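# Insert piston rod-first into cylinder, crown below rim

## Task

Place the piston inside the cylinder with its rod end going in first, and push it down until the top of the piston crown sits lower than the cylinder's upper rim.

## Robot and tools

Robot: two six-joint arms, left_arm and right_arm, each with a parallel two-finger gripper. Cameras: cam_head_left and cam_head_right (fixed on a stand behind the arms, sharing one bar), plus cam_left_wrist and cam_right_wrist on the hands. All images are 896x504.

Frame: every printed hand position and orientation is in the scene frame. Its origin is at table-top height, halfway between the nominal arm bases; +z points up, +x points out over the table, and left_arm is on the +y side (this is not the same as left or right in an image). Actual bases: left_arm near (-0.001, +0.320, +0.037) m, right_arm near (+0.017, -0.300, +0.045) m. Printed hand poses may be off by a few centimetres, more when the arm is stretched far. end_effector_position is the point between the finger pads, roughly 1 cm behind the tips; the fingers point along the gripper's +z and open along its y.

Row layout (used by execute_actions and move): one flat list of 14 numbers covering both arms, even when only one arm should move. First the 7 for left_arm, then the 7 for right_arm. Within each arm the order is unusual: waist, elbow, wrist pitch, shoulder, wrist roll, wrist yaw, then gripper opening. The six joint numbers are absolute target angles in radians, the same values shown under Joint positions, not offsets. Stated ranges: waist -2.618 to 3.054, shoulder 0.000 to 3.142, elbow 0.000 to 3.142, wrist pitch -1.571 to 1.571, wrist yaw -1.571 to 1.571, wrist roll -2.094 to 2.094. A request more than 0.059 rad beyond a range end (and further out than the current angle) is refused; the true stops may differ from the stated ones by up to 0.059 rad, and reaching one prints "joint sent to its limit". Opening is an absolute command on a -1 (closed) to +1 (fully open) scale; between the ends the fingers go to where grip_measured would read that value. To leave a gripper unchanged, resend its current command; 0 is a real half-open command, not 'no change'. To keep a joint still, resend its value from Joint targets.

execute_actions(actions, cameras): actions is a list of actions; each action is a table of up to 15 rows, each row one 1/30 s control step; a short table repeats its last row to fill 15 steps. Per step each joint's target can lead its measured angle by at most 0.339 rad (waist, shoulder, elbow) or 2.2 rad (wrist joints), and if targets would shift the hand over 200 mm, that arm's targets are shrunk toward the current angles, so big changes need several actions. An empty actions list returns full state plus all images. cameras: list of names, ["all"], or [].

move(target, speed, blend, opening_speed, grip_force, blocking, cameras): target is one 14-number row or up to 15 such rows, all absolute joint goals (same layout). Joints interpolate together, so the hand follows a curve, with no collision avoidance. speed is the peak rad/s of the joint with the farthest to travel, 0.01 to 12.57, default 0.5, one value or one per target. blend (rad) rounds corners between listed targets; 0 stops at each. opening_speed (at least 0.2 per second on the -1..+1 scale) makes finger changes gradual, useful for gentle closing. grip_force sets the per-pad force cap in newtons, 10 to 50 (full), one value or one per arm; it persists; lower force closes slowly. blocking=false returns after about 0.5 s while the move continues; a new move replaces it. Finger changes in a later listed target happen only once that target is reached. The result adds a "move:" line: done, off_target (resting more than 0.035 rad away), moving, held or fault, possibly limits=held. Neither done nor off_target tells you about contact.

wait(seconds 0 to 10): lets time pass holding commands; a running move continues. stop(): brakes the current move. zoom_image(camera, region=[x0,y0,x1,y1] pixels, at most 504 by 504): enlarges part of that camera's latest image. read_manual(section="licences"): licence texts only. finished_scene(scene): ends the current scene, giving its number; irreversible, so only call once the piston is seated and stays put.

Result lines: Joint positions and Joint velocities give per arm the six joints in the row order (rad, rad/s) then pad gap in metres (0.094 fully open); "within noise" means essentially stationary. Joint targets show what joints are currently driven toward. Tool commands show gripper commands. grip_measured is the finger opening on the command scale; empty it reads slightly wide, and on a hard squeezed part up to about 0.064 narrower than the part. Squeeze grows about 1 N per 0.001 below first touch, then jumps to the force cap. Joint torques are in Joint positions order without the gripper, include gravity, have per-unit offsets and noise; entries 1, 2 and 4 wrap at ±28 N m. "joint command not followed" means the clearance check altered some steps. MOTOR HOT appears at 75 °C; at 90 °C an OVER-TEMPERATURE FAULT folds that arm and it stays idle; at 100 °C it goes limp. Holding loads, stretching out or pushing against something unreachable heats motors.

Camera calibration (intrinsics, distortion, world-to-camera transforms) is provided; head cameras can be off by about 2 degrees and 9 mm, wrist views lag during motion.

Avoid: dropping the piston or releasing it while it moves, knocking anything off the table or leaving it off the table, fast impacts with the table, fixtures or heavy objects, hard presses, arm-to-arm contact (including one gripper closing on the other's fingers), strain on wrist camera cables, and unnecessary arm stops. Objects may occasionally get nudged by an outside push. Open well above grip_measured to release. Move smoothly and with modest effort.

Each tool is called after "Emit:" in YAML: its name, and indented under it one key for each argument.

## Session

Emit:
execute_actions:
  actions: []

Emit:
zoom_image:
  camera: "cam_head_left"
  region: [200, 160, 640, 420]

Emit:
zoom_image:
  camera: "cam_head_right"
  region: [200, 160, 640, 420]

Scene clock: 0.00 s.
left_arm: end_effector_position=(+0.4118, +0.3366, +0.1065) grip_measured=+1.000 end_effector_quat_wxyz=(+0.570, -0.068, +0.810, +0.117) | right_arm: end_effector_position=(+0.4404, -0.3018, +0.1298) grip_measured=+1.000 end_effector_quat_wxyz=(+0.579, +0.009, +0.815, -0.007)
Joint names: [waist, elbow, wrist pitch, shoulder, wrist roll, wrist yaw]
Joint positions: left_arm=[-0.121 0.424 0.988 1.767 -0.021 -0.389 0.094] | right_arm=[0.034 0.445 0.91 1.692 0.009 0.027 0.094]
Joint velocities: within noise
Joint torques (N m): no reading
Motor temperatures (°C): left_arm=[28 27 30 27 26 27 25] | right_arm=[29 29 28 28 28 29 28]
Heat: left arm: 30 °C; right arm: 29 °C.
Joint targets: left_arm=[-0.121 0.430 0.987 1.761 -0.023 -0.391] | right_arm=[0.034 0.452 0.910 1.685 0.009 0.028]
Tool commands: left_gripper/opening=+1.0 right_gripper/opening=+1.0
camera_calibration:
cam_left_wrist: T_world_to_cam=[[0.256411, -0.949809, -0.179211, 0.234667], [-0.836871, -0.125384, -0.532846, 0.449659], [0.483632, 0.286604, -0.827018, -0.0864949], [0, 0, 0, 1]] pos_world=[0.357967, 0.304059, 0.210121]
cam_right_wrist: T_world_to_cam=[[-0.00354405, -0.998819, -0.0484668, -0.29386], [-0.846659, 0.0287877, -0.531356, 0.458383], [0.532123, 0.0391517, -0.845761, 0.0109776], [0, 0, 0, 1]] pos_world=[0.381211, -0.307138, 0.238606]

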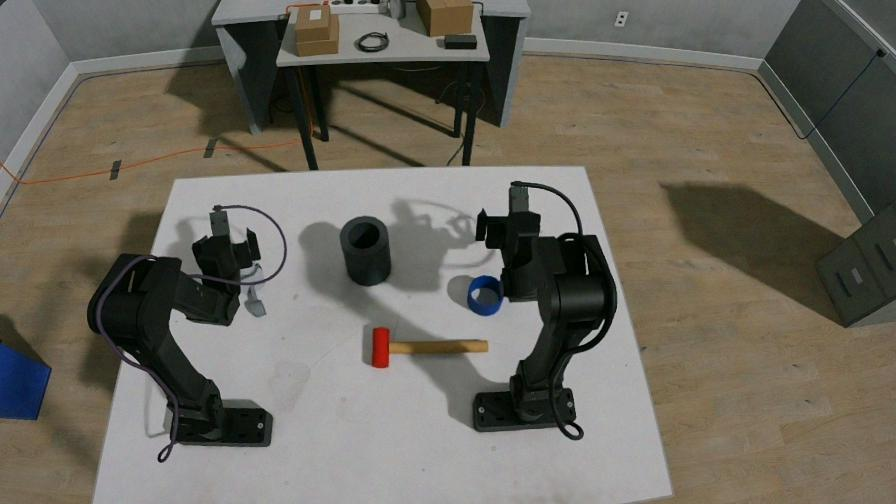

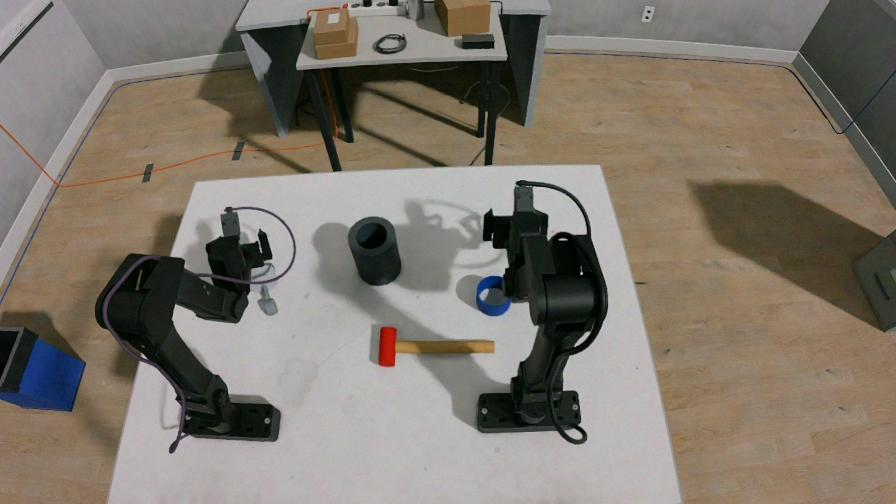

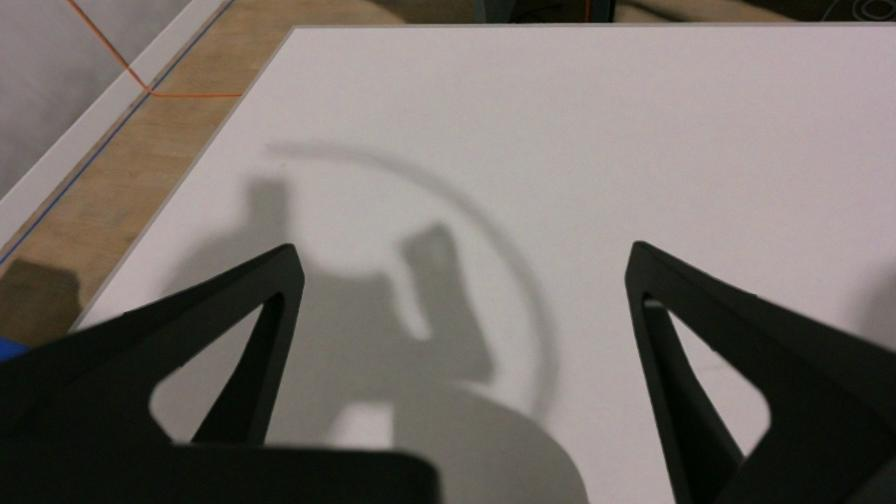

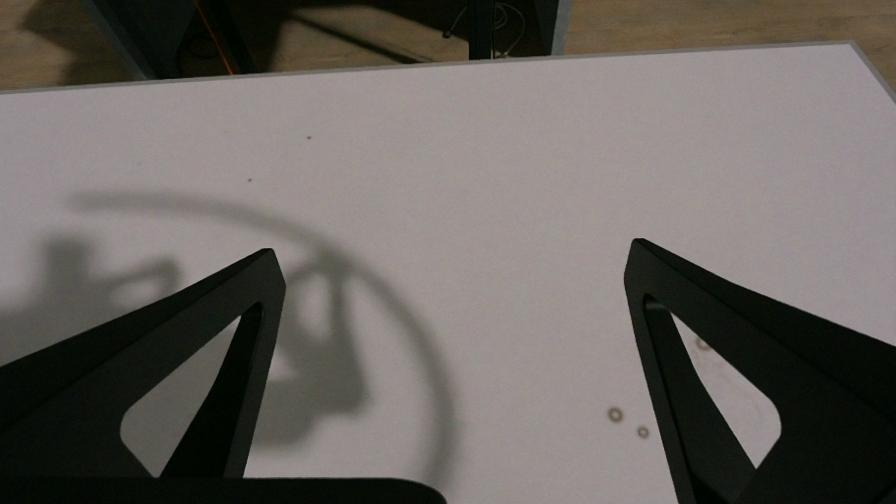

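Scaled by 1.145 from the camera's 896x504 image, which has a finer 1280x720 frame.

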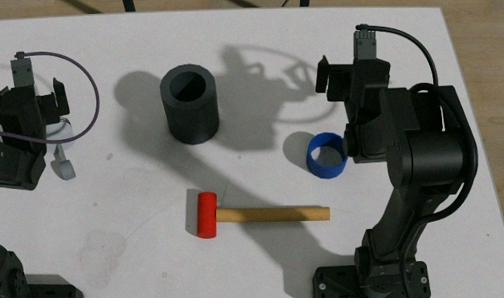

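Scaled by 1.145 from the camera's 896x504 image, which has a finer 1280x720 frame.

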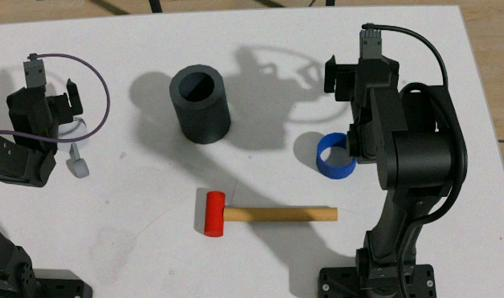

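Emit:
move:
  target: [-0.158, 0.827, -0.759, 0.968, 0, 0, 1, 0.232, 0.827, -0.759, 0.968, 0, 0, 1]
  speed: 1.0
  cameras: ["all"]

Emit:
zoom_image:
  camera: "cam_left_wrist"
  region: [300, 60, 620, 380]

Emit:
zoom_image:
  camera: "cam_right_wrist"
  region: [340, 100, 600, 360]

Scene clock: 6.03 s.
left_arm: end_effector_position=(+0.2719, +0.2798, +0.1907) grip_measured=+1.000 end_effector_quat_wxyz=(+0.318, +0.068, +0.945, -0.020) | right_arm: end_effector_position=(+0.2847, -0.2470, +0.1951) grip_measured=+1.000 end_effector_quat_wxyz=(+0.310, -0.091, +0.946, +0.028)
Joint names: [waist, elbow, wrist pitch, shoulder, wrist roll, wrist yaw]
Joint positions: left_arm=[-0.152 0.802 -0.743 0.98 -0.009 -0.015 0.094] | right_arm=[0.226 0.797 -0.754 0.98 0.003 0.007 0.094]
Joint torques (N m): left_arm=[-0.58 8.69 0.86 -1.85 0.11 0.13] | right_arm=[0.7 8.53 1.33 -2.73 -0.05 -0.09]
Heat: left arm: 31 °C; right arm: 29 °C.
Joint targets: left_arm=[-0.158 0.827 -0.759 0.968 0.000 0.000] | right_arm=[0.232 0.827 -0.759 0.968 0.000 0.000]
move: done
camera_calibration:
cam_left_wrist: T_world_to_cam=[[-0.163987, -0.983816, -0.0722058, 0.335054], [-0.986413, 0.162803, 0.0220222, 0.224453], [-0.00991044, 0.0748361, -0.997147, 0.292958], [0, 0, 0, 1]] pos_world=[0.279251, 0.271166, 0.311371]
cam_right_wrist: T_world_to_cam=[[0.178344, -0.982844, -0.0470287, -0.284567], [-0.982758, -0.180291, 0.0410219, 0.23503], [-0.048797, 0.0389018, -0.998051, 0.342], [0, 0, 0, 1]] pos_world=[0.298417, -0.250616, 0.318309]

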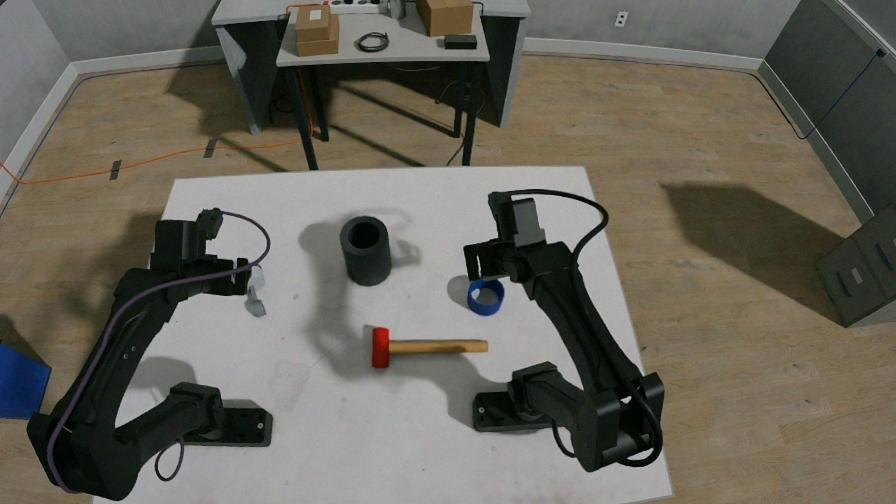

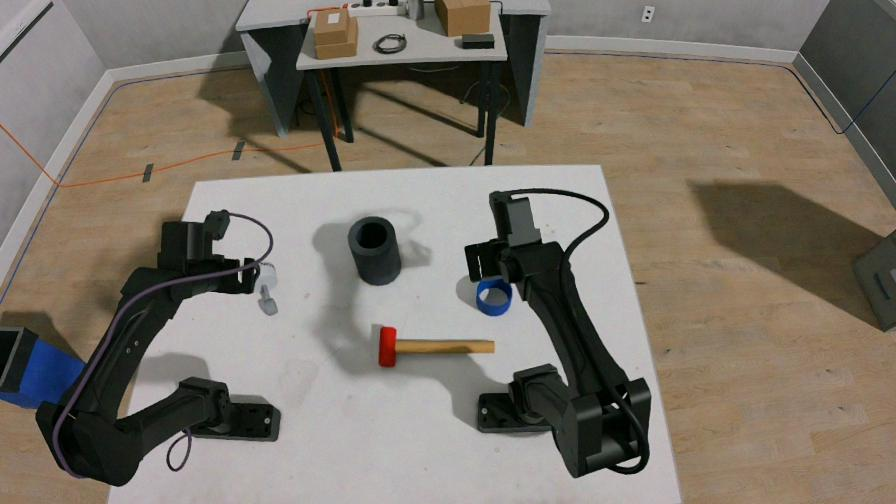

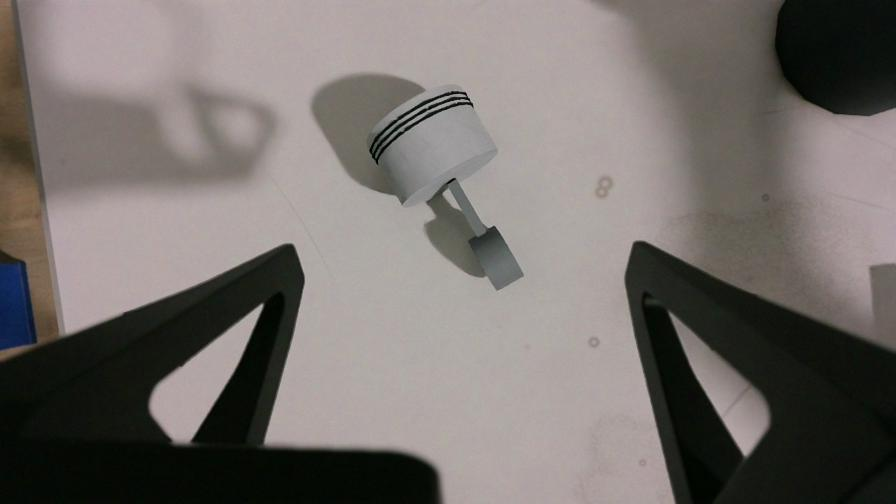

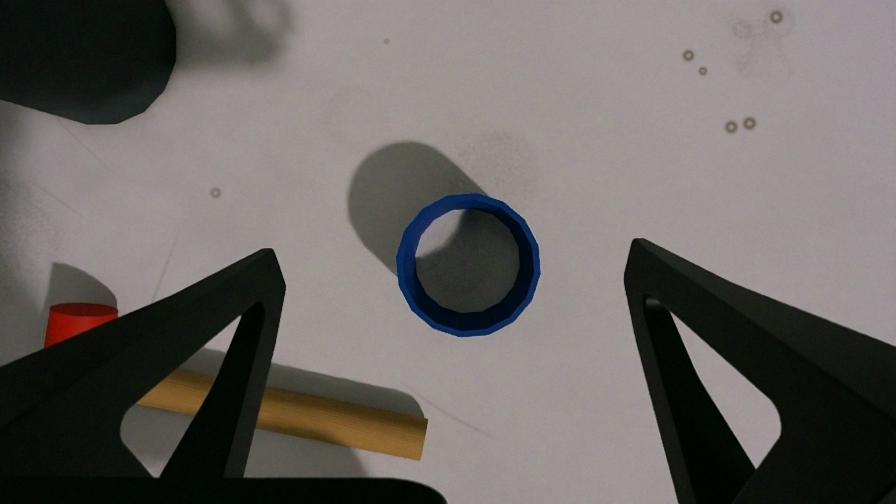

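Scaled by 1.575 from the camera's 896x504 image, which has a finer 1280x720 frame.

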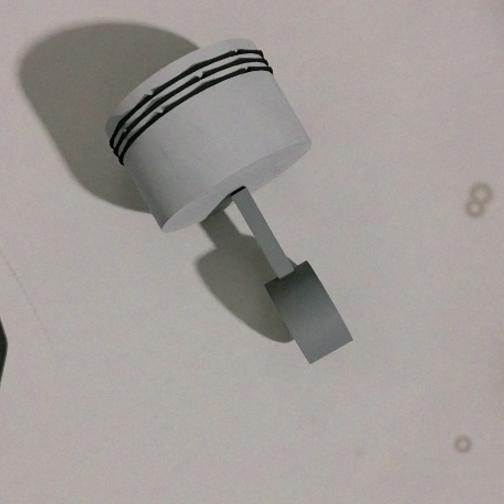

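Scaled by 1.938 from the camera's 896x504 image, which has a finer 1280x720 frame.

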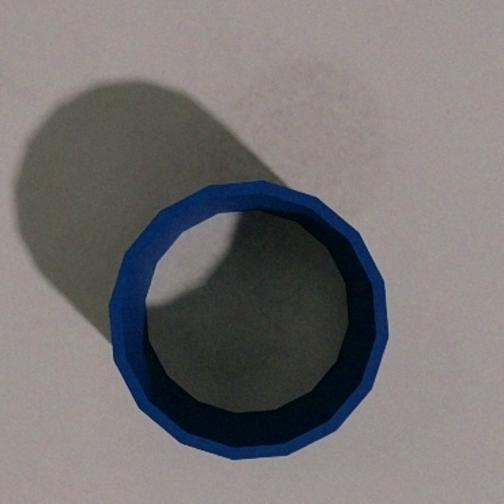

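Emit:
move:
  target: [-0.006, 1.914, -1.52, 2.279, -0.318, 0.122, 1, 0.205, 0.62, -0.575, 1.10, 0, 0, 1]
  speed: 1.0
  cameras: ["cam_left_wrist", "cam_right_wrist", "cam_head_left"]

Emit:
zoom_image:
  camera: "cam_left_wrist"
  region: [250, 0, 700, 450]

Emit:
zoom_image:
  camera: "cam_right_wrist"
  region: [340, 130, 600, 390]

Scene clock: 17.13 s.
left_arm: end_effector_position=(+0.3611, +0.2957, +0.0862) grip_measured=+1.000 end_effector_quat_wxyz=(-0.161, -0.153, +0.975, -0.028) | right_arm: end_effector_position=(+0.2819, -0.2513, +0.1246) grip_measured=+1.000 end_effector_quat_wxyz=(+0.255, -0.086, +0.963, +0.021)
Joint names: [waist, elbow, wrist pitch, shoulder, wrist roll, wrist yaw]
Joint positions: left_arm=[-0.009 1.891 -1.505 2.267 -0.309 0.109 0.094] | right_arm=[0.212 0.633 -0.589 1.097 0.003 0.007 0.094]
Joint torques (N m): left_arm=[0.23 7.08 -0.59 -9.63 -0.07 0.17] | right_arm=[-0.69 5 1.36 -2.15 -0.01 -0.09]
Heat: left arm: 31 °C; right arm: 30 °C.
Joint targets: left_arm=[-0.006 1.914 -1.520 2.279 -0.318 0.122] | right_arm=[0.205 0.620 -0.575 1.100 0.000 0.000]
move: done
camera_calibration:
cam_left_wrist: T_world_to_cam=[[0.241924, -0.970226, -0.0116272, 0.201884], [-0.522555, -0.140376, 0.84097, 0.163706], [-0.817563, -0.197375, -0.540956, 0.521326], [0, 0, 0, 1]] pos_world=[0.462922, 0.32175, 0.14669]
cam_right_wrist: T_world_to_cam=[[0.159503, -0.986173, -0.0449596, -0.287488], [-0.973945, -0.164636, 0.155972, 0.221546], [-0.161217, 0.0189102, -0.986738, 0.296936], [0, 0, 0, 1]] pos_world=[0.3095, -0.252654, 0.245518]
Images, in order (width x height): cam_head_left 896x504, cam_left_wrist 896x504, cam_right_wrist 896x504.

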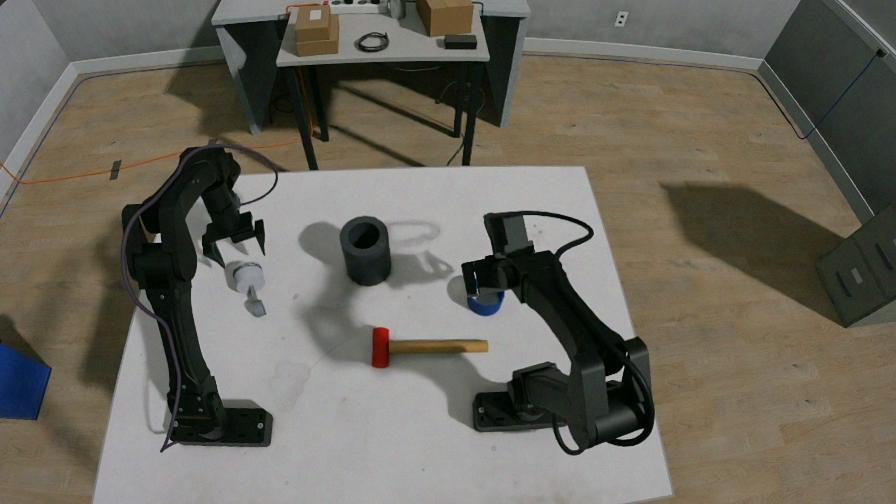

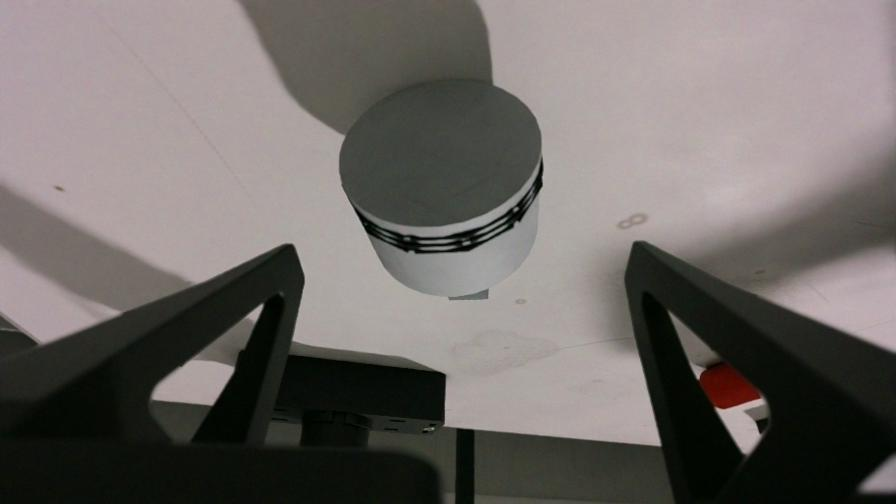

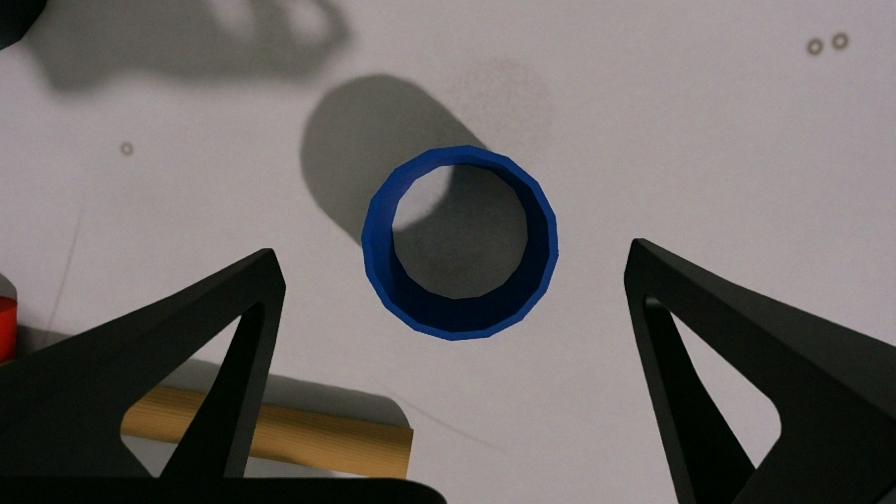

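Scaled by 1.120 from the camera's 896x504 image, which has a finer 1280x720 frame.

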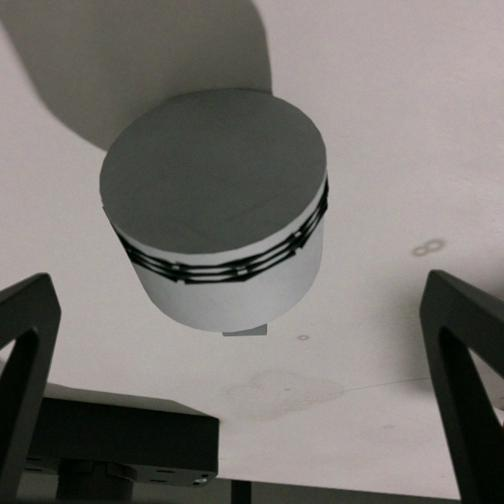

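Scaled by 1.938 from the camera's 896x504 image, which has a finer 1280x720 frame.

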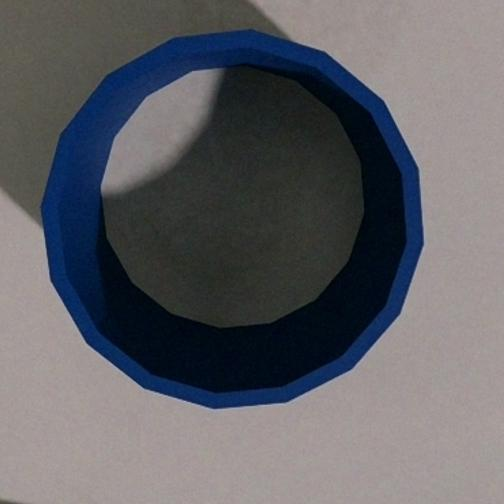

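Emit:
move:
  target: [0.011, 1.698, -1.303, 2.2885, -0.392, 0.148, 1, 0.205, 0.378, -0.137, 1.294, 0, 0, 1]
  speed: 0.4
  cameras: ["cam_left_wrist", "cam_right_wrist"]

Emit:
zoom_image:
  camera: "cam_left_wrist"
  region: [250, 50, 700, 500]

Scene clock: 24.17 s.
left_arm: end_effector_position=(+0.3497, +0.2962, +0.0416) grip_measured=+1.000 end_effector_quat_wxyz=(-0.167, -0.198, +0.965, -0.036) | right_arm: end_effector_position=(+0.2823, -0.2512, +0.0446) grip_measured=+1.000 end_effector_quat_wxyz=(+0.256, -0.086, +0.963, +0.021)
Joint names: [waist, elbow, wrist pitch, shoulder, wrist roll, wrist yaw]
Joint positions: left_arm=[0.006 1.705 -1.324 2.267 -0.383 0.135 0.094] | right_arm=[0.212 0.388 -0.151 1.289 0.003 0.007 0.094]
Joint torques (N m): left_arm=[0.47 4.52 -0.27 -8.77 -0.08 0.2] | right_arm=[-0.69 4.3 1.36 -2.77 -0.03 -0.06]
Heat: left arm: 31 °C; right arm: 30 °C.
Joint targets: left_arm=[0.011 1.698 -1.303 2.289 -0.392 0.148] | right_arm=[0.205 0.378 -0.137 1.294 0.000 0.000]
move: done
camera_calibration:
cam_left_wrist: T_world_to_cam=[[0.330344, -0.943764, -0.013497, 0.165967], [-0.495322, -0.185514, 0.84867, 0.198862], [-0.803448, -0.273668, -0.52875, 0.505037], [0, 0, 0, 1]] pos_world=[0.449446, 0.331738, 0.10051]
cam_right_wrist: T_world_to_cam=[[0.159668, -0.986132, -0.0452665, -0.291041], [-0.974033, -0.164833, 0.15521, 0.234531], [-0.160519, 0.0193089, -0.986844, 0.217961], [0, 0, 0, 1]] pos_world=[0.309898, -0.252555, 0.165518]
Images, in order (width x height): cam_left_wrist 896x504, cam_right_wrist 896x504.

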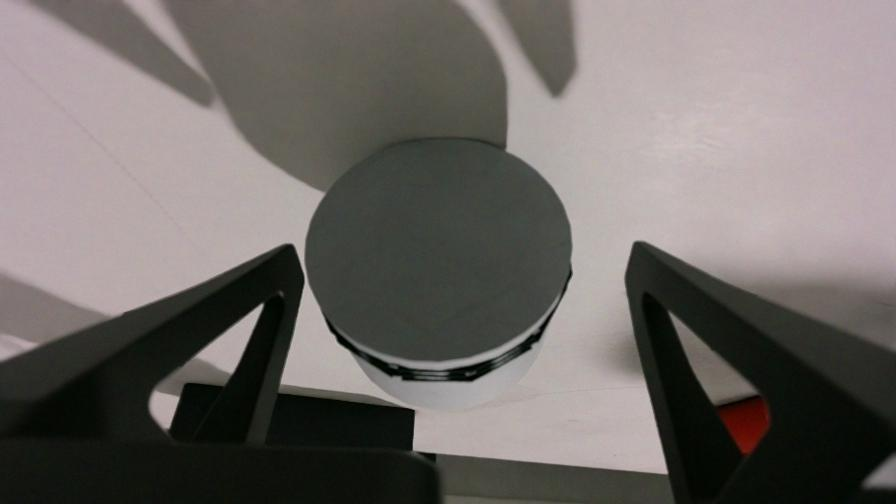

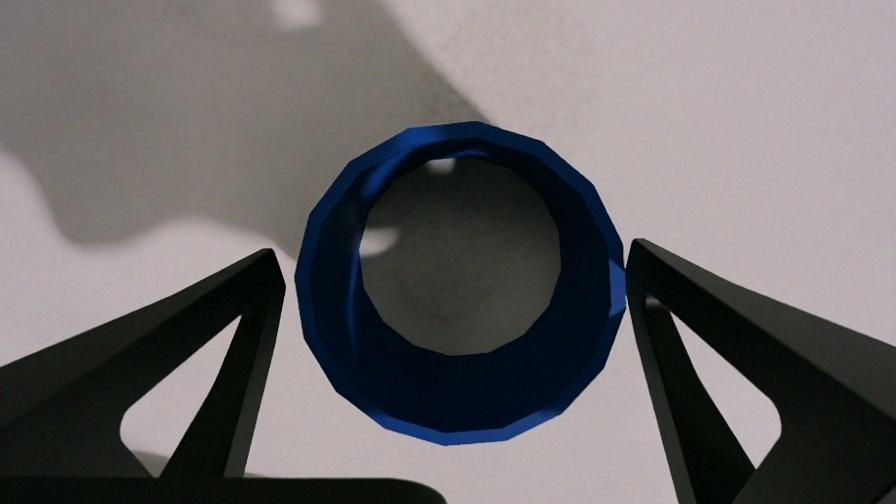

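Scaled by 1.120 from the camera's 896x504 image, which has a finer 1280x720 frame.

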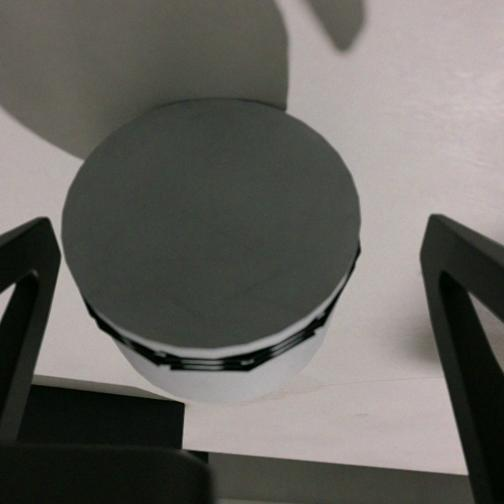

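Emit:
move:
  target: [0.032, 1.685, -1.283, 2.308, -0.392, 0.148, 1, 0.205, 0.378, -0.137, 1.294, 0, 0, 0.45]
  speed: 0.2
  grip_force: [40, 25]
  cameras: ["cam_left_wrist", "cam_right_wrist"]

Scene clock: 29.07 s.
left_arm: end_effector_position=(+0.3488, +0.3037, +0.0323) grip_measured=+1.000 end_effector_quat_wxyz=(-0.171, -0.209, +0.962, -0.037) | right_arm: end_effector_position=(+0.2825, -0.2515, +0.0447) grip_measured=+0.739 end_effector_quat_wxyz=(+0.256, -0.086, +0.963, +0.021)
Joint names: [waist, elbow, wrist pitch, shoulder, wrist roll, wrist yaw]
Joint positions: left_arm=[0.028 1.692 -1.304 2.284 -0.383 0.136 0.094] | right_arm=[0.211 0.388 -0.151 1.289 0.003 0.007 0.082]
Joint torques (N m): left_arm=[0.38 4.45 -0.3 -8.66 -0.08 0.19] | right_arm=[-0.47 4.31 1.36 -2.65 -0.02 -0.07]
Heat: left arm: 31 °C; right arm: 30 °C.
Joint targets: left_arm=[0.032 1.685 -1.283 2.308 -0.392 0.148] | right_arm=[0.205 0.378 -0.137 1.294 0.000 0.000]
grip_force (N): 40, 25
move: done
camera_calibration:
cam_left_wrist: T_world_to_cam=[[0.351644, -0.935998, -0.0159174, 0.16355], [-0.482457, -0.195773, 0.853761, 0.206125], [-0.802235, -0.292541, -0.520421, 0.506515], [0, 0, 0, 1]] pos_world=[0.448279, 0.341612, 0.090223]
cam_right_wrist: T_world_to_cam=[[0.158558, -0.986307, -0.045362, -0.291034], [-0.974346, -0.163737, 0.154403, 0.235066], [-0.159716, 0.0197164, -0.986966, 0.217956], [0, 0, 0, 1]] pos_world=[0.309993, -0.252858, 0.165619]
Images, in order (width x height): cam_left_wrist 896x504, cam_right_wrist 896x504.

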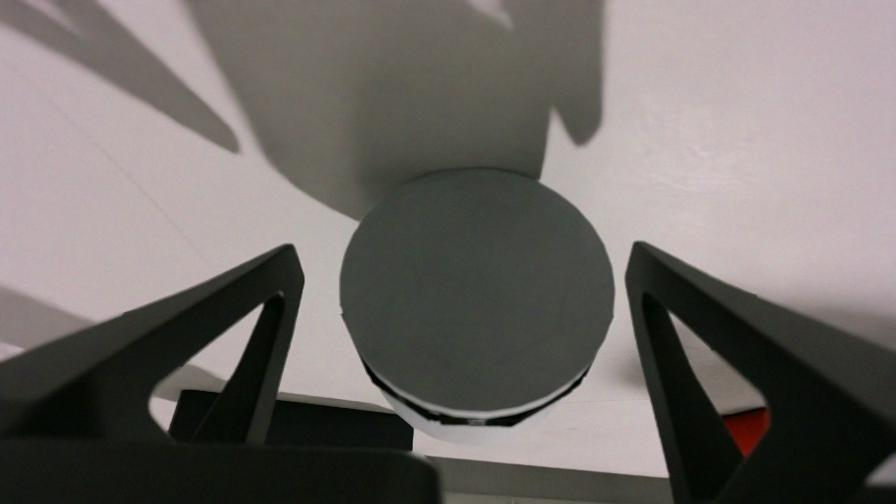

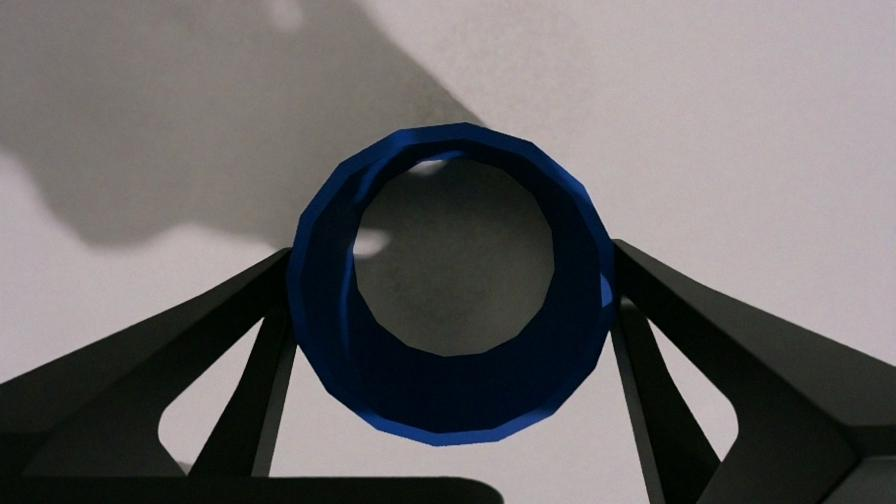

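Emit:
move:
  target: [0.032, 1.685, -1.283, 2.308, -0.392, 0.148, 0.2, 0.205, 0.378, -0.137, 1.294, 0, 0, 0.45]
  speed: 0.2
  opening_speed: 0.8
  cameras: ["cam_left_wrist"]

Scene clock: 34.00 s.
left_arm: end_effector_position=(+0.3499, +0.3030, +0.0321) grip_measured=+0.439 end_effector_quat_wxyz=(-0.169, -0.209, +0.962, -0.039) | right_arm: end_effector_position=(+0.2825, -0.2515, +0.0447) grip_measured=+0.737 end_effector_quat_wxyz=(+0.256, -0.086, +0.963, +0.021)
Joint names: [waist, elbow, wrist pitch, shoulder, wrist roll, wrist yaw]
Joint positions: left_arm=[0.028 1.692 -1.3 2.284 -0.383 0.14 0.068] | right_arm=[0.211 0.388 -0.151 1.289 0.003 0.007 0.082]
Joint torques (N m): left_arm=[0.36 4.45 -0.32 -8.69 -0.08 0.14] | right_arm=[-0.5 4.31 1.35 -2.69 0 -0.07]
Heat: left arm: 31 °C; right arm: 30 °C.
Joint targets: left_arm=[0.032 1.685 -1.283 2.308 -0.392 0.148] | right_arm=[0.205 0.378 -0.137 1.294 0.000 0.000]
grip_force (N): 40, 25
move: done
camera_calibration:
cam_left_wrist: T_world_to_cam=[[0.352952, -0.935581, -0.0105974, 0.161777], [-0.486272, -0.193101, 0.852204, 0.207394], [-0.799353, -0.295634, -0.523102, 0.507073], [0, 0, 0, 1]] pos_world=[0.44908, 0.341312, 0.090223]
Images, in order (width x height): cam_left_wrist 896x504.

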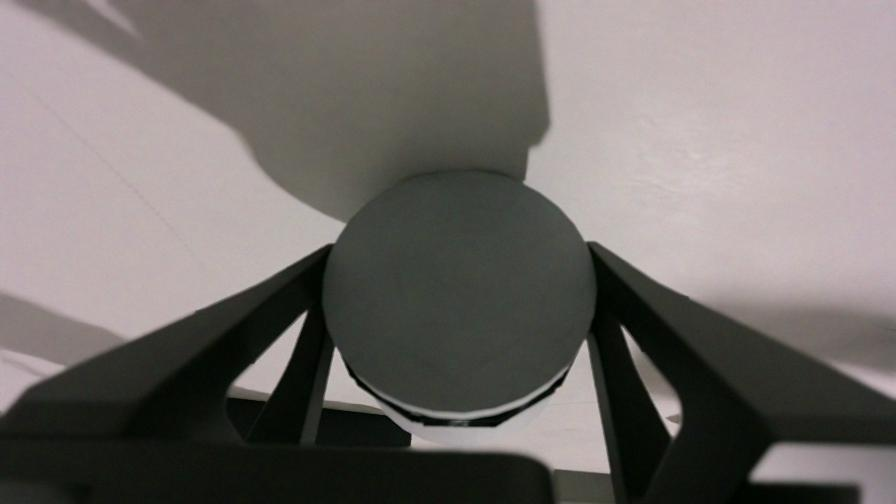

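Emit:
move:
  target:
    - [0.03, 1.81, -1.433, 2.19, -0.385, 0.14, 0.2, 0.205, 1.10, -1.03, 1.085, 0, 0, 0.45]
    - [0.03, 1.02, -0.54, 0.99, 0.0, 0.0, 0.2, 0.7244, 1.885, -0.965, 1.925, 0, 0, 0.45]
  speed: [0.6, 0.8]
  blend: [0.08, 0]
  cameras: ["all"]

Emit:
zoom_image:
  camera: "cam_right_wrist"
  region: [260, 60, 640, 460]

Scene clock: 39.97 s.
left_arm: end_effector_position=(+0.3261, +0.3256, +0.2899) grip_measured=+0.436 end_effector_quat_wxyz=(+0.451, -0.011, +0.893, -0.002) | right_arm: end_effector_position=(+0.3835, +0.0102, +0.2320) grip_measured=+0.737 end_effector_quat_wxyz=(+0.233, -0.332, +0.910, +0.085)
Joint names: [waist, elbow, wrist pitch, shoulder, wrist roll, wrist yaw]
Joint positions: left_arm=[0.028 1.011 -0.632 1.015 -0.01 0.012 0.067] | right_arm=[0.729 1.844 -0.99 1.923 0.002 0 0.082]
Joint torques (N m): left_arm=[0.2 7.45 2.14 -3.26 0.08 -0.15] | right_arm=[-0.32 9.24 1.45 -10.09 -0.02 -0.01]
Heat: left arm: 31 °C; right arm: 30 °C.
Joint targets: left_arm=[0.030 1.020 -0.540 0.990 0.000 0.000] | right_arm=[0.725 1.885 -0.965 1.925 0.000 0.000]
grip_force (N): 40, 25
move: off_target (left_arm, right_arm); left_arm: the wrist pitch is farthest, 0.092 rad from its target; right_arm: the elbow is farthest, 0.041 rad from its target
camera_calibration:
cam_left_wrist: T_world_to_cam=[[0.0138983, -0.998372, -0.0553116, 0.337953], [-0.965471, 0.000992442, -0.26051, 0.396113], [0.260141, 0.0570223, -0.963885, 0.297088], [0, 0, 0, 1]] pos_world=[0.300454, 0.320069, 0.408243]
cam_right_wrist: T_world_to_cam=[[0.62889, -0.775896, -0.0498322, -0.221991], [-0.759883, -0.626945, 0.171809, 0.265861], [-0.164548, -0.070182, -0.983869, 0.415839], [0, 0, 0, 1]] pos_world=[0.410056, 0.0236226, 0.352392]

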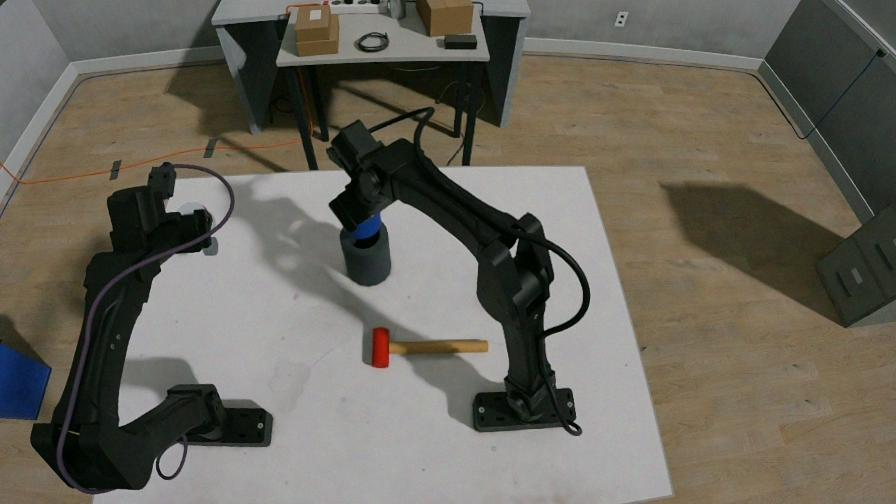

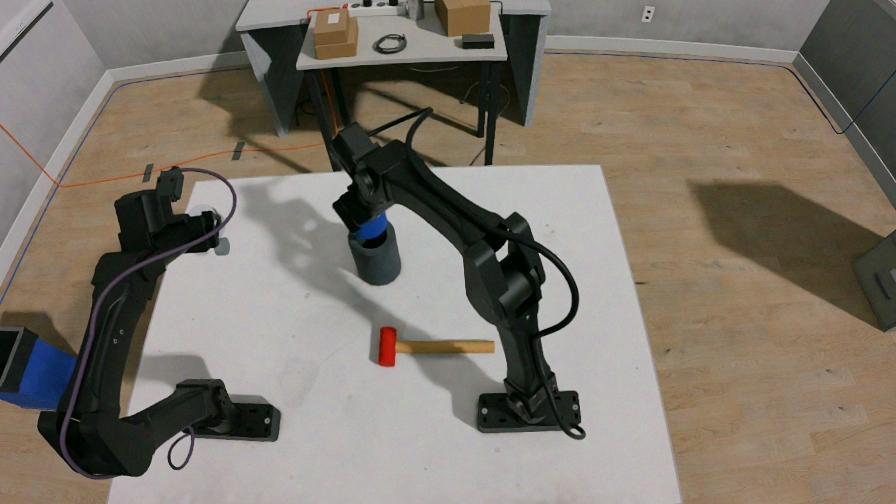

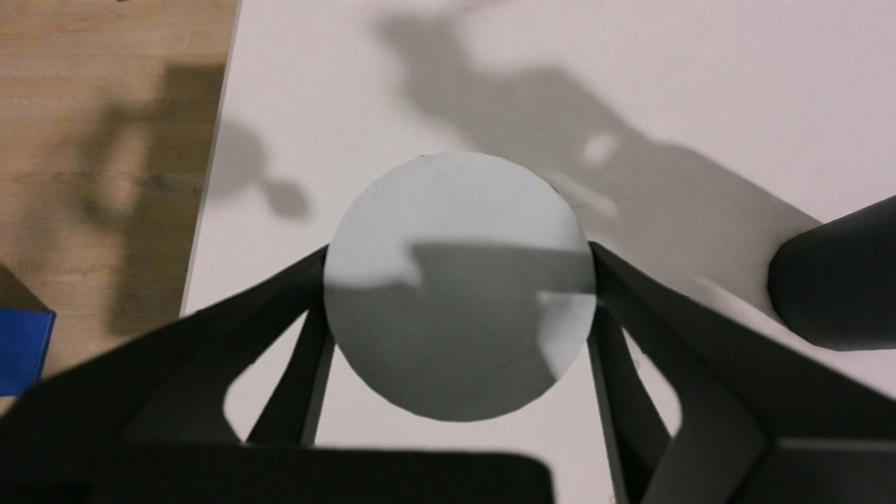

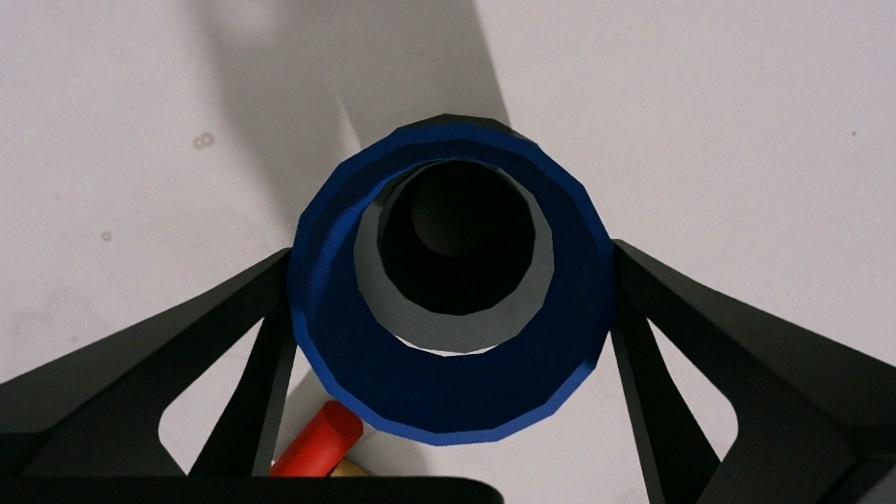

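Scaled by 1.260 from the camera's 896x504 image, which has a finer 1280x720 frame.

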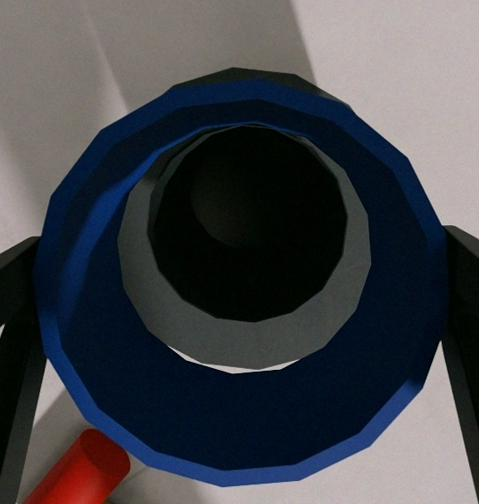

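Emit:
move:
  target: [0.03, 1.02, -0.54, 0.99, 0.0, 0.0, 0.2, 0.7244, 1.655, -0.792, 1.841, 0, 0, 0.45]
  speed: 0.25
  cameras: ["cam_right_wrist"]

Emit:
zoom_image:
  camera: "cam_right_wrist"
  region: [260, 60, 640, 460]

Scene clock: 45.83 s.
left_arm: end_effector_position=(+0.3263, +0.3256, +0.2901) grip_measured=+0.436 end_effector_quat_wxyz=(+0.451, -0.011, +0.893, -0.002) | right_arm: end_effector_position=(+0.3825, +0.0093, +0.1996) grip_measured=+0.737 end_effector_quat_wxyz=(+0.240, -0.331, +0.908, +0.088)
Joint names: [waist, elbow, wrist pitch, shoulder, wrist roll, wrist yaw]
Joint positions: left_arm=[0.028 1.011 -0.632 1.015 -0.009 0.012 0.067] | right_arm=[0.729 1.663 -0.826 1.89 0.002 0 0.082]
Joint torques (N m): left_arm=[0.18 7.43 2.13 -3.26 0.1 -0.15] | right_arm=[-0.39 5.46 1.57 -14.74 -0.01 0.01]
Heat: left arm: 34 °C; right arm: 31 °C.
Joint targets: left_arm=[0.030 1.020 -0.540 0.990 0.000 0.000] | right_arm=[0.725 1.655 -0.792 1.841 0.000 0.000]
grip_force (N): 40, 25
move: off_target (left_arm, right_arm); left_arm: the wrist pitch is farthest, 0.092 rad from its target; right_arm: the shoulder is farthest, 0.049 rad from its target
camera_calibration:
cam_right_wrist: T_world_to_cam=[[0.629489, -0.775386, -0.0501974, -0.223776], [-0.761884, -0.628631, 0.156063, 0.273965], [-0.152565, -0.0599954, -0.986471, 0.379633], [0, 0, 0, 1]] pos_world=[0.407513, 0.0214864, 0.320508]
Images, in order (width x height): cam_right_wrist 896x504.

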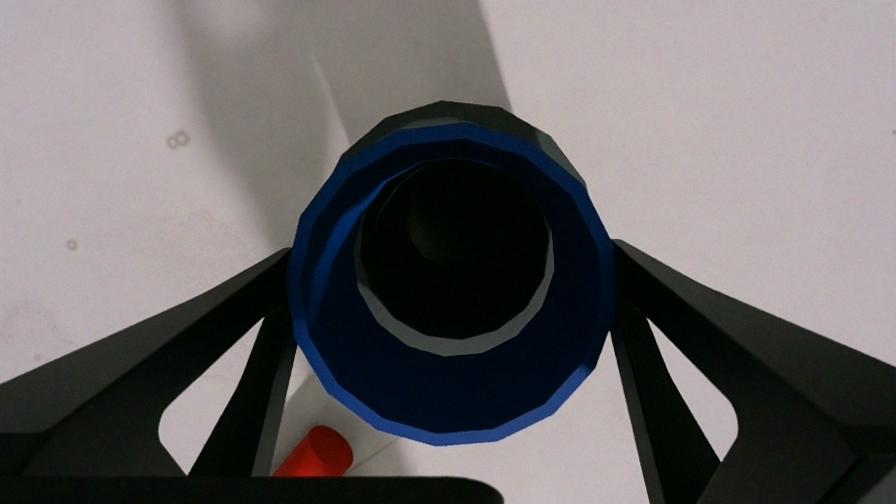

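Scaled by 1.260 from the camera's 896x504 image, which has a finer 1280x720 frame.

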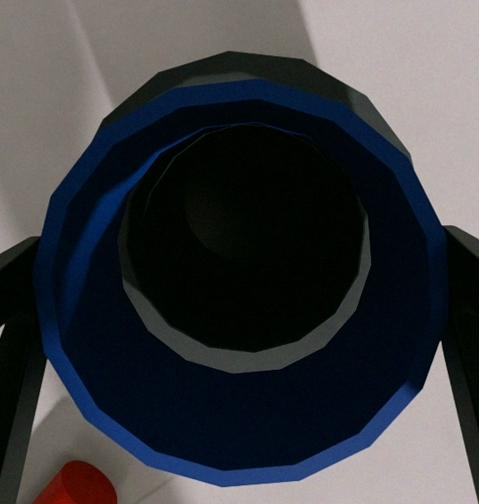

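Emit:
move:
  target: [0.03, 1.02, -0.54, 0.99, 0.0, 0.0, 0.2, 0.7244, 1.601, -0.733, 1.841, 0, 0, 0.45]
  speed: 0.1
  cameras: ["cam_right_wrist"]

Emit:
zoom_image:
  camera: "cam_right_wrist"
  region: [260, 60, 640, 460]

Scene clock: 48.30 s.
left_arm: end_effector_position=(+0.3263, +0.3256, +0.2901) grip_measured=+0.436 end_effector_quat_wxyz=(+0.451, -0.011, +0.893, -0.002) | right_arm: end_effector_position=(+0.3831, +0.0098, +0.1874) grip_measured=+0.737 end_effector_quat_wxyz=(+0.243, -0.331, +0.907, +0.089)
Joint names: [waist, elbow, wrist pitch, shoulder, wrist roll, wrist yaw]
Joint positions: left_arm=[0.028 1.011 -0.632 1.015 -0.009 0.012 0.067] | right_arm=[0.729 1.609 -0.767 1.888 0.002 0 0.082]
Joint torques (N m): left_arm=[0.2 7.45 2.14 -3.26 0.1 -0.14] | right_arm=[-0.54 5.42 1.6 -14.53 0 0.01]
Motor temperatures (°C): left_arm=[28 28 35 29 26 27 26] | right_arm=[29 30 31 29 28 29 28]
Heat: left arm: 35 °C; right arm: 31 °C.
Joint targets: left_arm=[0.030 1.020 -0.540 0.990 0.000 0.000] | right_arm=[0.725 1.601 -0.733 1.841 0.000 0.000]
grip_force (N): 40, 25
move: off_target (left_arm, right_arm); left_arm: the wrist pitch is farthest, 0.092 rad from its target; right_arm: the shoulder is farthest, 0.047 rad from its target
camera_calibration:
cam_right_wrist: T_world_to_cam=[[0.629759, -0.775161, -0.0502938, -0.224469], [-0.762626, -0.629286, 0.149665, 0.27812], [-0.147664, -0.0558974, -0.987457, 0.365919], [0, 0, 0, 1]] pos_world=[0.407496, 0.0214719, 0.308415]
Images, in order (width x height): cam_right_wrist 896x504.

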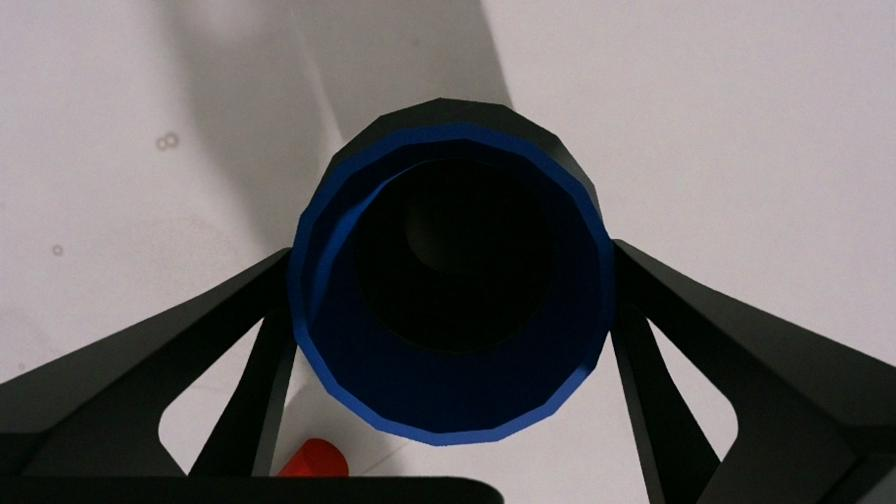

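Scaled by 1.260 from the camera's 896x504 image, which has a finer 1280x720 frame.

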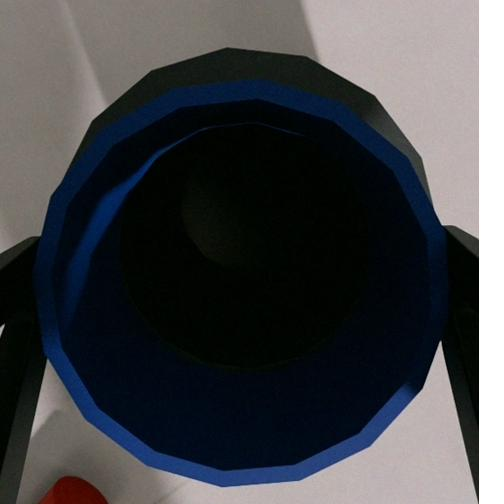

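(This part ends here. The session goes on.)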